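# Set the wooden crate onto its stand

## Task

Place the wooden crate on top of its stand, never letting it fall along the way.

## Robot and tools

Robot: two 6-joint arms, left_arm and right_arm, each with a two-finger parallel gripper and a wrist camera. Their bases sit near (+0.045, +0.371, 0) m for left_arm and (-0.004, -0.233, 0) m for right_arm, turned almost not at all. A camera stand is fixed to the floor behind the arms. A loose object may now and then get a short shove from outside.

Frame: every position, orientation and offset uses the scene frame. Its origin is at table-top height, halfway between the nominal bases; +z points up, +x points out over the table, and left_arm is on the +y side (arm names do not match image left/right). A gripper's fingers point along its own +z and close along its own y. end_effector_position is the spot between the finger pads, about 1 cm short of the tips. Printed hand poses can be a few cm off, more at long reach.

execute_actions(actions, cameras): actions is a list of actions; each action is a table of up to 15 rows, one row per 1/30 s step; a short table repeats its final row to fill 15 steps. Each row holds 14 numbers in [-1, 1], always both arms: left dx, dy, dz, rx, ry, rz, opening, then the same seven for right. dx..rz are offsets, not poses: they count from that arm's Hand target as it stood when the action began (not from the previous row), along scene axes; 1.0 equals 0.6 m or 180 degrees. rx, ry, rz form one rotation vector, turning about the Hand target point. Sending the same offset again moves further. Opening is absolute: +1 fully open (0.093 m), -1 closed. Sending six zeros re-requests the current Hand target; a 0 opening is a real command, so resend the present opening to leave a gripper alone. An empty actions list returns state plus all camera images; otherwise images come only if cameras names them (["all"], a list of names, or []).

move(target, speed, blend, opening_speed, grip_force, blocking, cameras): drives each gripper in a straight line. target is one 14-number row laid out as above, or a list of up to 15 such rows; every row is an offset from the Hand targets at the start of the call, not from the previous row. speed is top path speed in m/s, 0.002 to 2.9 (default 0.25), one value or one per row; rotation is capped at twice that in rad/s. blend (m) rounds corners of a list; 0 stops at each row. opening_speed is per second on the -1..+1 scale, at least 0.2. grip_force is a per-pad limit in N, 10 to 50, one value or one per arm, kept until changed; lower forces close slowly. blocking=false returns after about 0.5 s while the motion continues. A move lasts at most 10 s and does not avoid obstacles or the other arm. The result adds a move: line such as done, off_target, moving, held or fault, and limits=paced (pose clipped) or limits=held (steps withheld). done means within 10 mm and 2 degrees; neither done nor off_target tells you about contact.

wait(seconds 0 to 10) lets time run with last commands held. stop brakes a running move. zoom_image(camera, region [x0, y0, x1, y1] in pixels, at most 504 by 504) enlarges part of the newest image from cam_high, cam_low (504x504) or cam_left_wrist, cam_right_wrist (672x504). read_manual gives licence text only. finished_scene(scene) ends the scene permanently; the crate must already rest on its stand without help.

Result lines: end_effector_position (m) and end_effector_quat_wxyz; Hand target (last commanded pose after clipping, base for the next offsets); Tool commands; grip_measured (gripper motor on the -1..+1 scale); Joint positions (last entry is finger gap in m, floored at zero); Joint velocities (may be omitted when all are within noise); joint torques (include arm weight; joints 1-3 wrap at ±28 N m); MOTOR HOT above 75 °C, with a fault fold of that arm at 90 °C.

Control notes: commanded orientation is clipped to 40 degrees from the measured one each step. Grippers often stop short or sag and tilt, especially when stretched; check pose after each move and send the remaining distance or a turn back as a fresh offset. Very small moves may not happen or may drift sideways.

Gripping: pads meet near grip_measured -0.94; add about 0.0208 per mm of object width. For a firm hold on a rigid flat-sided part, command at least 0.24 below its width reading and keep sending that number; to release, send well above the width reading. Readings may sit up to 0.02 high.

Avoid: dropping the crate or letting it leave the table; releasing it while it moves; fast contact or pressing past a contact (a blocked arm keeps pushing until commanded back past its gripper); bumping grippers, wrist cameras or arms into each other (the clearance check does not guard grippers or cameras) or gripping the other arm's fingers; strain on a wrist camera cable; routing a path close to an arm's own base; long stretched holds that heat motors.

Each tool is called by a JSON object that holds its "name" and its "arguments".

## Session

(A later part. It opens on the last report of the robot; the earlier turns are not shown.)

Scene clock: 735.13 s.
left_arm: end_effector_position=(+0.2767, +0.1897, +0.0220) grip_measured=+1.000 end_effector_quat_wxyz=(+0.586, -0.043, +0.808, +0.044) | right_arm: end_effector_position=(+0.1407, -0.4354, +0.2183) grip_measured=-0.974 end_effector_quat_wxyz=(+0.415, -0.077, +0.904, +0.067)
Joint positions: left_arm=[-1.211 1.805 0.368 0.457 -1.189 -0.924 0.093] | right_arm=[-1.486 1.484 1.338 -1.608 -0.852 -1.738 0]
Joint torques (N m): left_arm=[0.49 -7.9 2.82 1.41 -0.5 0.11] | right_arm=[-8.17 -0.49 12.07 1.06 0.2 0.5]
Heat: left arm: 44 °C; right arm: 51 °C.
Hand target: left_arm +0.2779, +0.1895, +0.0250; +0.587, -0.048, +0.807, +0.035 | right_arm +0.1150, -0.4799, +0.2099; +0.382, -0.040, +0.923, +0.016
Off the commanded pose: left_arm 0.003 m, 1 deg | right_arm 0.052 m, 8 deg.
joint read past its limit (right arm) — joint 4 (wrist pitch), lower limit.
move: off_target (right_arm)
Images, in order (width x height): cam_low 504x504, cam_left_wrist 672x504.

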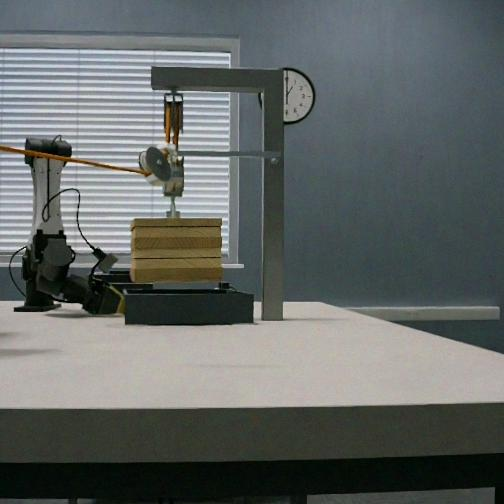

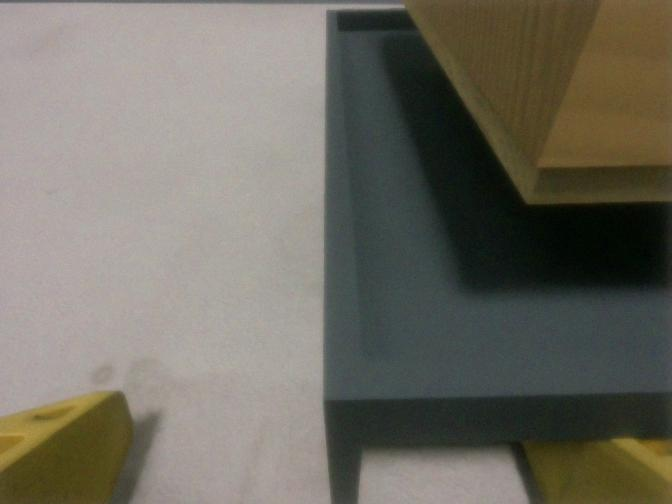

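{"name": "move", "arguments": {"target": [0,0,0,0,0,0,-1, 0,0,0,0,0,0,-1], "cameras": ["cam_left_wrist","cam_low"], "speed": 0.05, "opening_speed": 1.0}}

Scene clock: 757.97 s.
left_arm: end_effector_position=(+0.2770, +0.1867, +0.0216) grip_measured=-0.927 end_effector_quat_wxyz=(+0.584, -0.044, +0.810, +0.036) | right_arm: end_effector_position=(+0.1407, -0.4354, +0.2183) grip_measured=-0.974 end_effector_quat_wxyz=(+0.415, -0.077, +0.904, +0.067)
Joint positions: left_arm=[-1.211 1.805 0.368 0.473 -1.177 -0.92 0.001] | right_arm=[-1.486 1.484 1.338 -1.608 -0.852 -1.738 0]
Joint torques (N m): left_arm=[0.49 -7.82 2.76 1.34 -0.62 0.11] | right_arm=[-8.02 -0.8 12.04 0.98 0.21 0.38]
Heat: left arm: 44 °C; right arm: 52 °C.
Hand target: left_arm +0.2779, +0.1896, +0.0250; +0.587, -0.048, +0.807, +0.035 | right_arm +0.1150, -0.4799, +0.2099; +0.382, -0.040, +0.923, +0.016
Off the commanded pose: left_arm 0.004 m, 1 deg | right_arm 0.052 m, 8 deg.
joint read past its limit (right arm) — joint 4 (wrist pitch), lower limit.
move: off_target (right_arm)
Images, in order (width x height): cam_low 504x504, cam_left_wrist 672x504.

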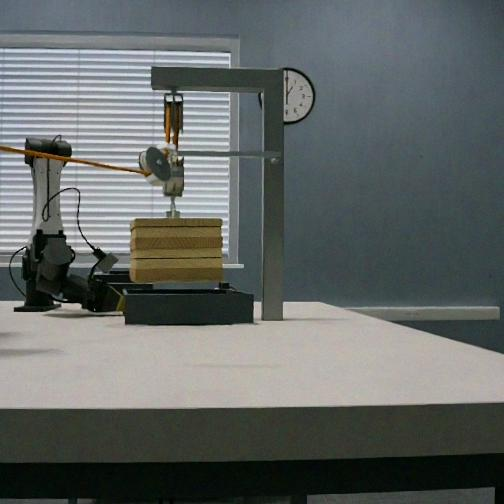

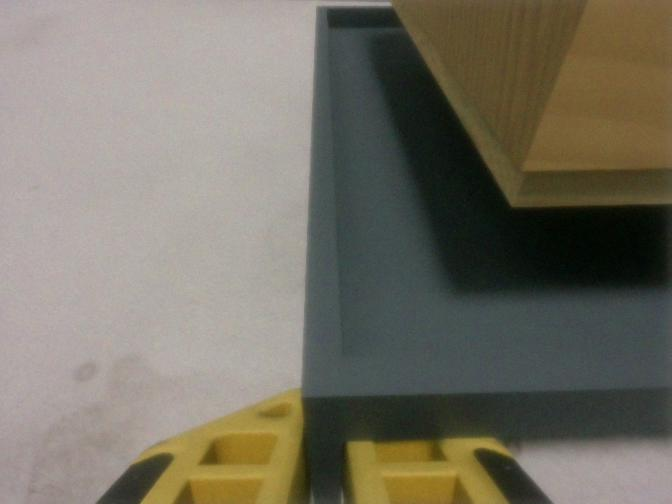

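{"name": "move", "arguments": {"target": [-0.037,-0.015,0.003,0,0,0.0111,-1, 0,0,0,0,0,0,-1], "cameras": ["cam_left_wrist","cam_low"], "speed": 0.03}}

Scene clock: 762.27 s.
left_arm: end_effector_position=(+0.2560, +0.1829, +0.0223) grip_measured=-0.941 end_effector_quat_wxyz=(+0.583, -0.059, +0.809, +0.045) | right_arm: end_effector_position=(+0.1407, -0.4354, +0.2183) grip_measured=-0.974 end_effector_quat_wxyz=(+0.415, -0.077, +0.904, +0.067)
Joint positions: left_arm=[-1.312 1.805 0.476 0.037 -1.235 -1.27 0] | right_arm=[-1.486 1.484 1.338 -1.608 -0.852 -1.738 0]
Joint torques (N m): left_arm=[-0.47 -7.24 4.93 0.45 -0.8 -0.16] | right_arm=[-8.28 -0.72 12.14 1.02 0.21 0.41]
Heat: left arm: 44 °C; right arm: 52 °C.
Hand target: left_arm +0.2558, +0.1806, +0.0269; +0.587, -0.062, +0.806, +0.046 | right_arm +0.1150, -0.4799, +0.2099; +0.382, -0.040, +0.923, +0.016
Off the commanded pose: left_arm 0.005 m, 1 deg | right_arm 0.052 m, 8 deg.
joint read past its limit (right arm) — joint 4 (wrist pitch), lower limit.
move: off_target (right_arm)
Images, in order (width x height): cam_low 504x504, cam_left_wrist 672x504.

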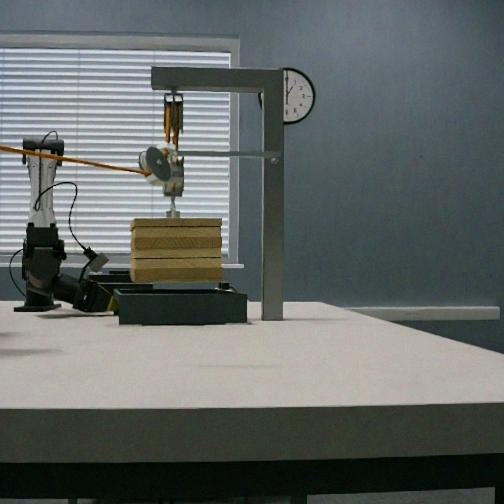

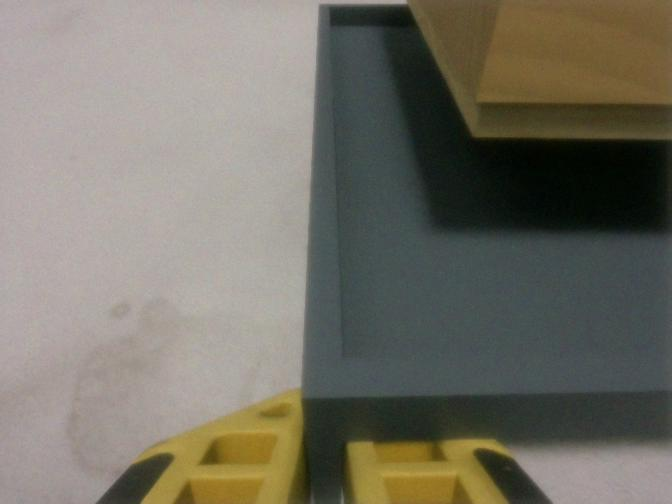

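{"name": "zoom_image", "arguments": {"camera": "cam_low", "region": [100, 200, 270, 340]}}

{"name": "execute_actions", "arguments": {"actions": []}}

{"name": "zoom_image", "arguments": {"camera": "cam_high", "region": [225, 140, 375, 290]}}

Scaled by 2.965.

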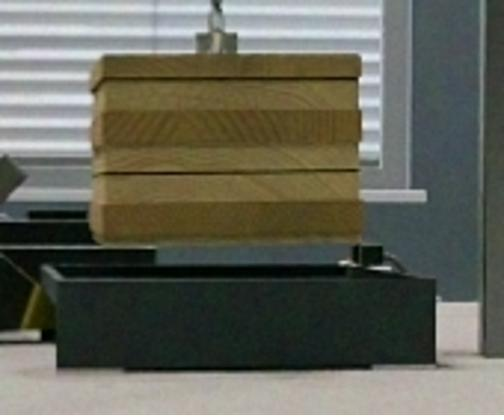

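Scene clock: 778.70 s.
left_arm: end_effector_position=(+0.2560, +0.1830, +0.0223) grip_measured=-0.941 end_effector_quat_wxyz=(+0.583, -0.059, +0.809, +0.046) | right_arm: end_effector_position=(+0.1407, -0.4354, +0.2183) grip_measured=-0.974 end_effector_quat_wxyz=(+0.415, -0.077, +0.904, +0.067)
Joint positions: left_arm=[-1.312 1.805 0.476 0.037 -1.235 -1.271 0] | right_arm=[-1.486 1.484 1.338 -1.608 -0.852 -1.738 0]
Joint velocities: within noise
Joint torques (N m): left_arm=[-0.47 -7.21 4.88 0.44 -0.79 -0.19] | right_arm=[-8.13 -0.55 11.93 1.01 0.25 0.37]
Heat: left arm: 44 °C; right arm: 52 °C.
Hand target: left_arm +0.2558, +0.1806, +0.0269; +0.587, -0.062, +0.806, +0.046 | right_arm +0.1150, -0.4799, +0.2099; +0.382, -0.040, +0.923, +0.016
Tool commands: left_gripper/opening=-1.0 right_gripper/opening=-1.0
Off the commanded pose: left_arm 0.005 m, 1 deg | right_arm 0.052 m, 8 deg.
joint read past its limit (right arm) — joint 4 (wrist pitch), lower limit.

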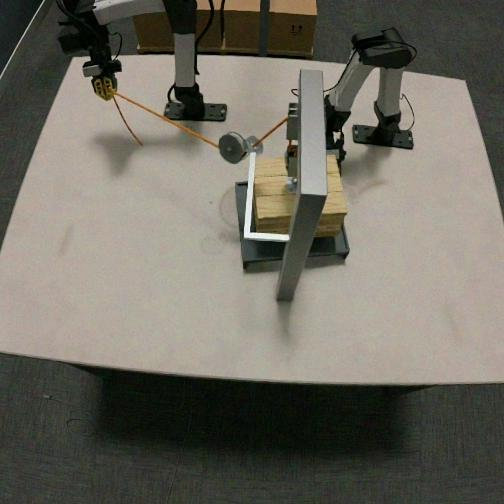

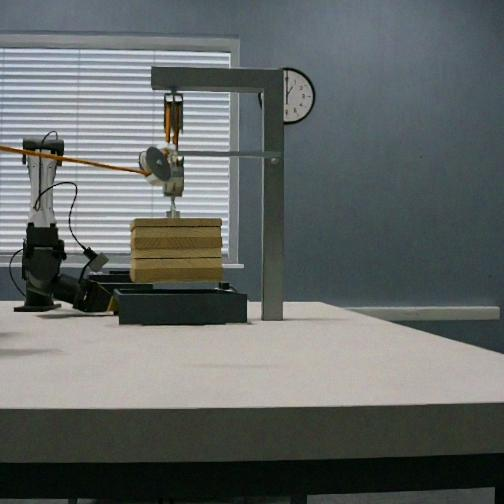

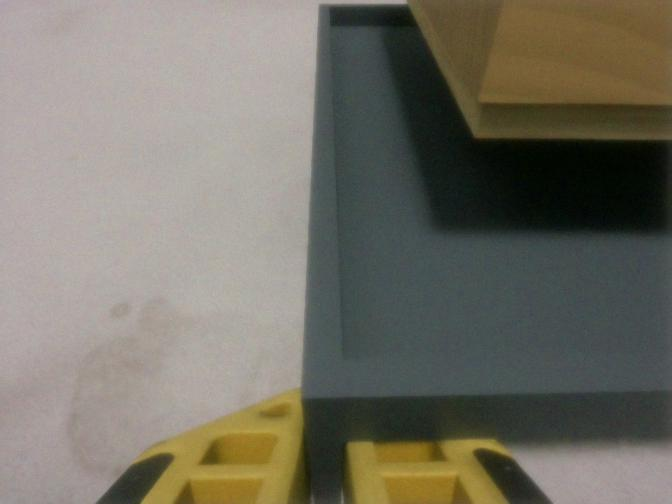

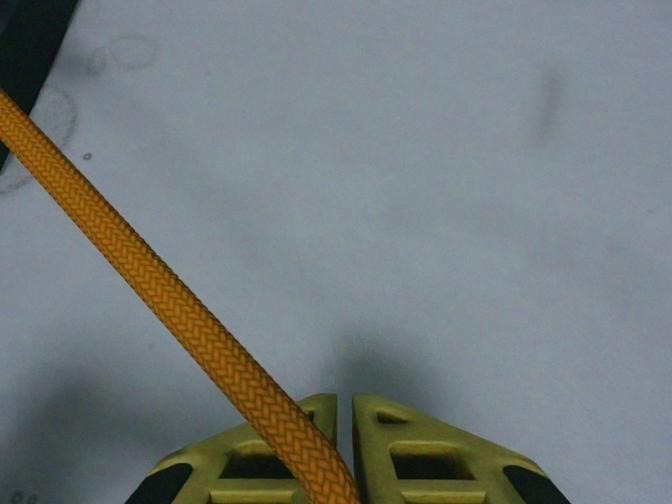

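Scaled by 3.360.

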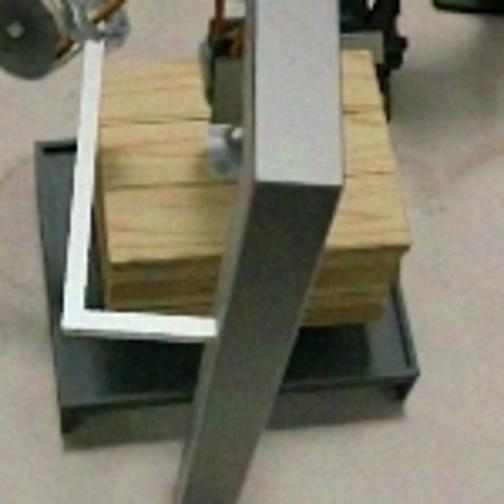

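{"name": "move", "arguments": {"target": [0,0,0,0,0,0,-1, 0.055,0.102,0,0,0,0,-1], "speed": 0.035, "cameras": ["cam_high","cam_low","cam_left_wrist"]}}

Scene clock: 808.00 s.
left_arm: end_effector_position=(+0.2560, +0.1830, +0.0223) grip_measured=-0.941 end_effector_quat_wxyz=(+0.583, -0.059, +0.809, +0.046) | right_arm: end_effector_position=(+0.1520, -0.3904, +0.2197) grip_measured=-0.974 end_effector_quat_wxyz=(+0.400, -0.039, +0.913, +0.075)
Joint positions: left_arm=[-1.312 1.805 0.476 0.037 -1.235 -1.271 0] | right_arm=[-1.391 1.279 1.198 -1.541 -0.837 -1.497 0]
Joint torques (N m): left_arm=[-0.49 -7.19 5.01 0.41 -0.79 -0.21] | right_arm=[-1.46 -2.5 6.2 1.65 0.01 0.22]
Heat: left arm: 44 °C; right arm: 52 °C.
Hand target: left_arm +0.2558, +0.1806, +0.0269; +0.587, -0.062, +0.806, +0.046 | right_arm +0.1479, -0.4188, +0.2099; +0.382, -0.040, +0.923, +0.016
Off the commanded pose: left_arm 0.005 m, 1 deg | right_arm 0.030 m, 7 deg.
move: off_target (right_arm)
Images, in order (width x height): cam_high 504x504, cam_low 504x504, cam_left_wrist 672x504.

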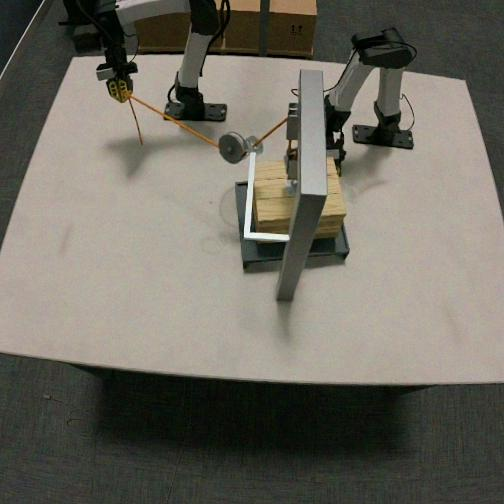

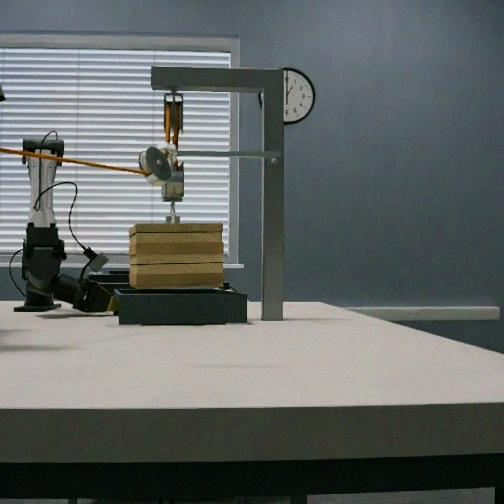

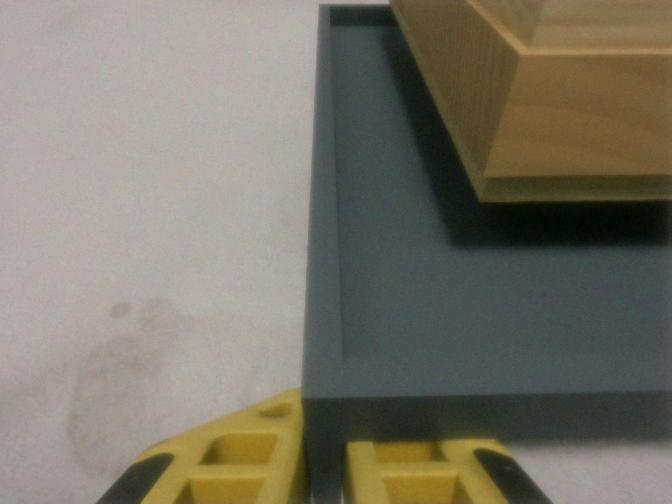

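{"name": "zoom_image", "arguments": {"camera": "cam_low", "region": [90, 200, 270, 335]}}

{"name": "zoom_image", "arguments": {"camera": "cam_high", "region": [220, 130, 370, 280]}}

Scaled by 2.800.

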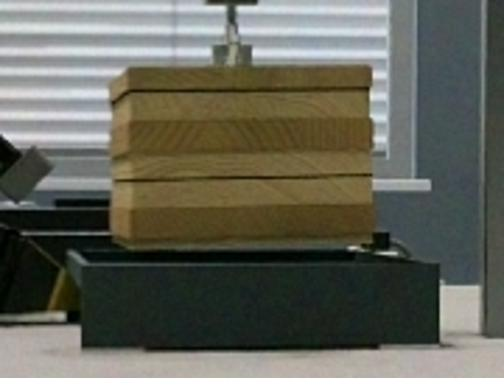

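Scaled by 3.360.

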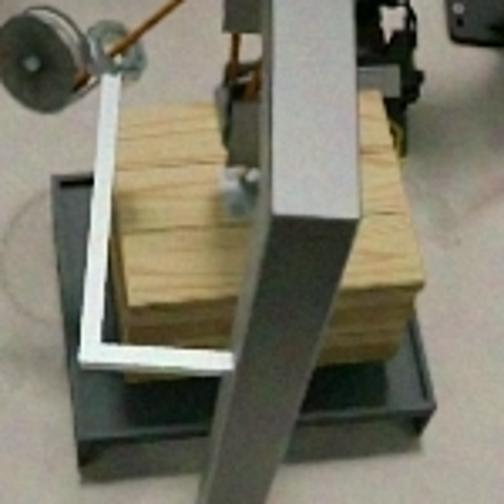

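{"name": "move", "arguments": {"target": [0,0,0,0,0,0,-1, 0.065,0.12,0,0,0,0,-1], "speed": 0.05, "cameras": ["cam_high","cam_low","cam_left_wrist"]}}

Scene clock: 833.23 s.
left_arm: end_effector_position=(+0.2560, +0.1832, +0.0223) grip_measured=-0.941 end_effector_quat_wxyz=(+0.582, -0.059, +0.809, +0.046) | right_arm: end_effector_position=(+0.1920, -0.3224, +0.2224) grip_measured=-0.974 end_effector_quat_wxyz=(+0.414, -0.060, +0.905, +0.069)
Joint positions: left_arm=[-1.312 1.805 0.476 0.035 -1.235 -1.273 0] | right_arm=[-1.035 0.974 1.012 -1.268 -0.814 -1.017 0]
Joint torques (N m): left_arm=[-0.46 -7.17 5.03 0.43 -0.8 -0.2] | right_arm=[-1.46 -0.65 5.86 1.82 0.7 0.26]
Heat: left arm: 44 °C; right arm: 49 °C.
Hand target: left_arm +0.2558, +0.1806, +0.0268; +0.587, -0.062, +0.806, +0.045 | right_arm +0.1869, -0.3468, +0.2099; +0.382, -0.040, +0.923, +0.016
Off the commanded pose: left_arm 0.005 m, 1 deg | right_arm 0.028 m, 8 deg.
move: off_target (right_arm)
Images, in order (width x height): cam_high 504x504, cam_low 504x504, cam_left_wrist 672x504.

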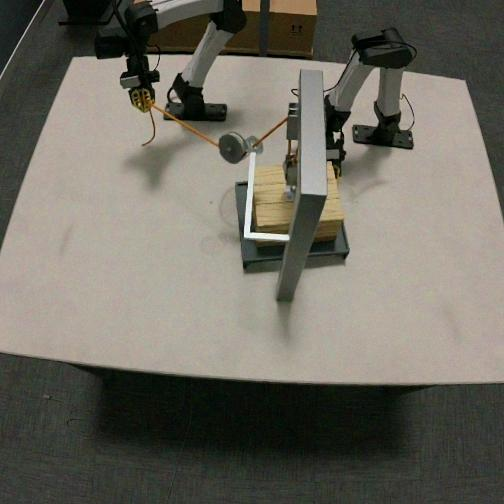

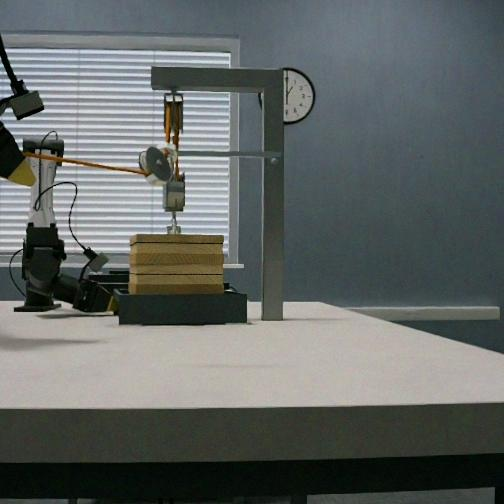

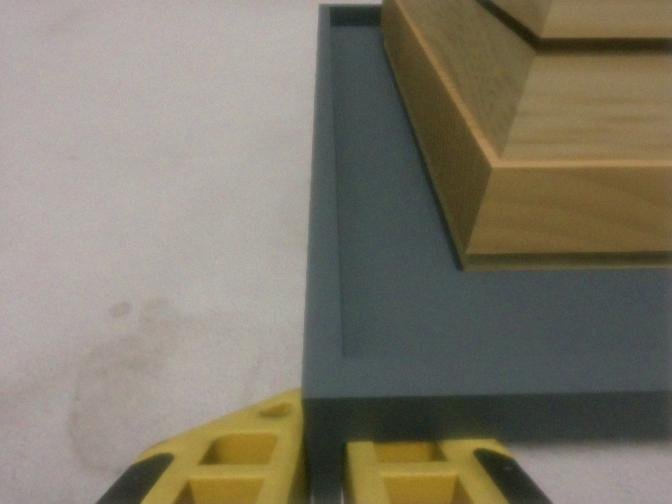

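{"name": "move", "arguments": {"target": [0,0,0,0,0,0,-1, 0.06,0.11,0,0,0,0,-1], "speed": 0.05, "cameras": ["cam_high","cam_low","cam_left_wrist"]}}

Scene clock: 838.53 s.
left_arm: end_effector_position=(+0.2560, +0.1832, +0.0223) grip_measured=-0.941 end_effector_quat_wxyz=(+0.582, -0.059, +0.809, +0.046) | right_arm: end_effector_position=(+0.2229, -0.2813, +0.2123) grip_measured=-0.974 end_effector_quat_wxyz=(+0.381, -0.043, +0.923, +0.018)
Joint positions: left_arm=[-1.312 1.805 0.476 0.035 -1.235 -1.273 0] | right_arm=[-0.506 0.815 0.91 -0.977 -0.409 -0.448 0]
Joint torques (N m): left_arm=[-0.5 -7.16 5.03 0.42 -0.78 -0.2] | right_arm=[1.05 -0.79 6.28 1.98 -0.11 0.07]
Heat: left arm: 43 °C; right arm: 49 °C.
Hand target: left_arm +0.2558, +0.1806, +0.0268; +0.587, -0.062, +0.806, +0.045 | right_arm +0.2229, -0.2808, +0.2100; +0.383, -0.040, +0.923, +0.016
Off the commanded pose: left_arm 0.005 m, 1 deg | right_arm 0.002 m, 0 deg.
move: done
Images, in order (width x height): cam_high 504x504, cam_low 504x504, cam_left_wrist 672x504.

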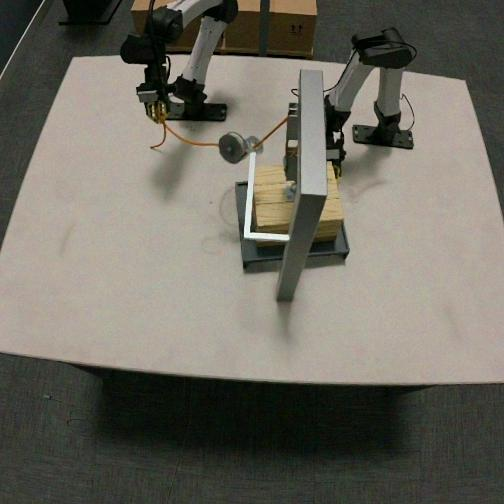

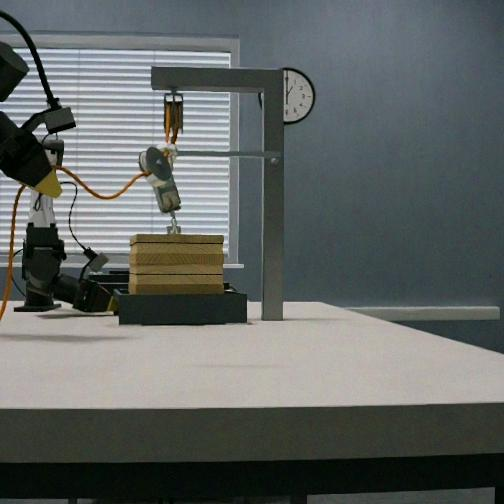

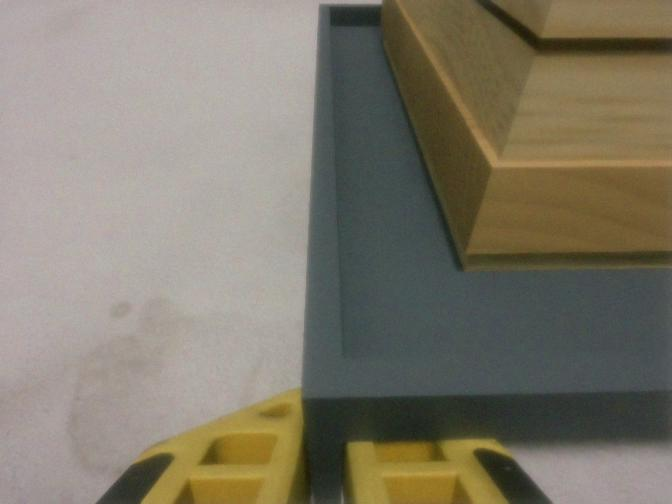

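{"name": "move", "arguments": {"target": [0,0,0,0,0,0,0.0, 0,0,0,0,0,0,0.6], "opening_speed": 1.2, "cameras": ["cam_low","cam_left_wrist","cam_right_wrist"]}}

Scene clock: 844.10 s.
left_arm: end_effector_position=(+0.2553, +0.1865, +0.0220) grip_measured=-0.002 end_effector_quat_wxyz=(+0.582, -0.056, +0.809, +0.054) | right_arm: end_effector_position=(+0.2231, -0.2815, +0.2124) grip_measured=+0.597 end_effector_quat_wxyz=(+0.382, -0.042, +0.923, +0.018)
Joint positions: left_arm=[-1.312 1.805 0.477 0.008 -1.238 -1.284 0.045] | right_arm=[-0.506 0.815 0.91 -0.976 -0.408 -0.446 0.074]
Joint torques (N m): left_arm=[-0.47 -7.06 5.12 0.6 -0.75 -0.13] | right_arm=[0.99 -0.61 6.41 1.96 -0.14 -0.06]
Heat: left arm: 43 °C; right arm: 49 °C.
Hand target: left_arm +0.2558, +0.1805, +0.0269; +0.587, -0.062, +0.806, +0.045 | right_arm +0.2229, -0.2808, +0.2100; +0.382, -0.040, +0.923, +0.016
Off the commanded pose: left_arm 0.008 m, 1 deg | right_arm 0.002 m, 0 deg.
move: done
Images, in order (width x height): cam_low 504x504, cam_left_wrist 672x504, cam_right_wrist 672x504.

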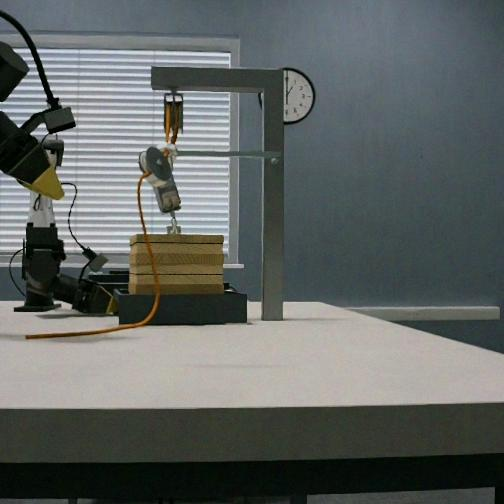

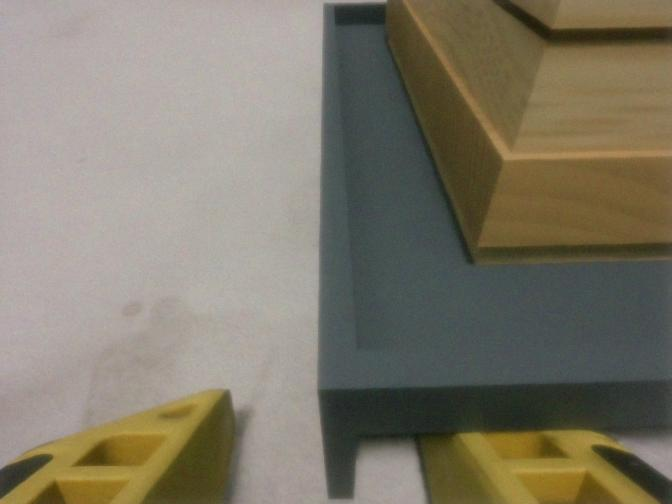

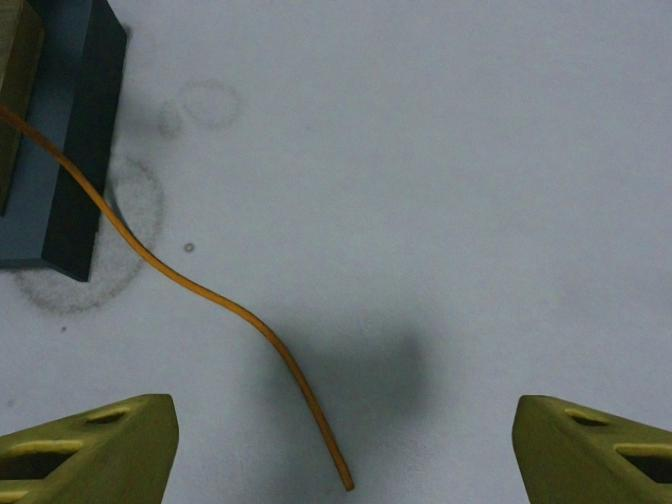

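{"name": "move", "arguments": {"target": [-0.125,-0.018,0.0,0,0,0,0.0, 0,-0.05,0.05,0,0,0,0.6], "speed": 0.08, "cameras": ["cam_high","cam_low","cam_left_wrist"]}}

Scene clock: 849.73 s.
left_arm: end_effector_position=(+0.1825, +0.1717, +0.0292) grip_measured=-0.002 end_effector_quat_wxyz=(+0.574, -0.039, +0.818, +0.031) | right_arm: end_effector_position=(+0.2221, -0.3104, +0.2331) grip_measured=+0.597 end_effector_quat_wxyz=(+0.378, -0.035, +0.925, +0.016)
Joint positions: left_arm=[-1.65 1.921 0.7 -0.838 -1.176 -2.086 0.045] | right_arm=[-0.677 0.922 1.046 -1.074 -0.5 -0.589 0.074]
Joint torques (N m): left_arm=[-0.08 -5.56 4.42 -0.62 -0.49 -0.13] | right_arm=[-0.57 0.25 10.36 1.52 -0.37 -0.19]
Heat: left arm: 43 °C; right arm: 49 °C.
Hand target: left_arm +0.1808, +0.1697, +0.0269; +0.587, -0.063, +0.806, +0.045 | right_arm +0.2229, -0.3109, +0.2399; +0.382, -0.040, +0.923, +0.016
Off the commanded pose: left_arm 0.003 m, 4 deg | right_arm 0.007 m, 1 deg.
joint sent to its limit (left arm) — joint 6 (wrist roll), lower limit. The joint targets are off in orientation, not in position.
move: off_target (left_arm)
Images, in order (width x height): cam_high 504x504, cam_low 504x504, cam_left_wrist 672x504.

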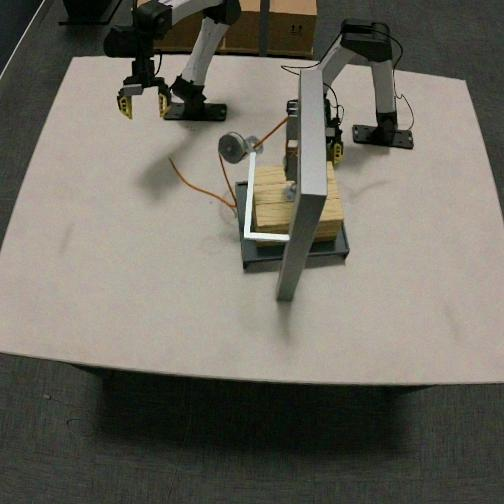

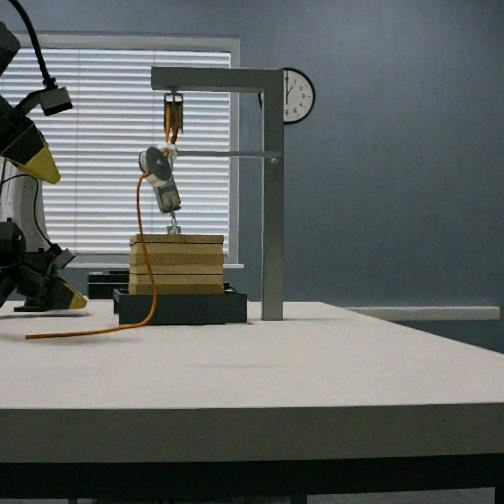

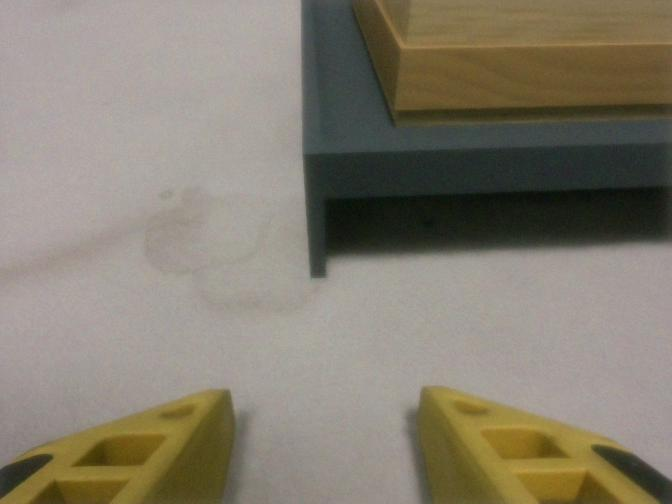

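{"name": "finished_scene", "arguments": {"scene": 1}}

The scene is finished: the task was done.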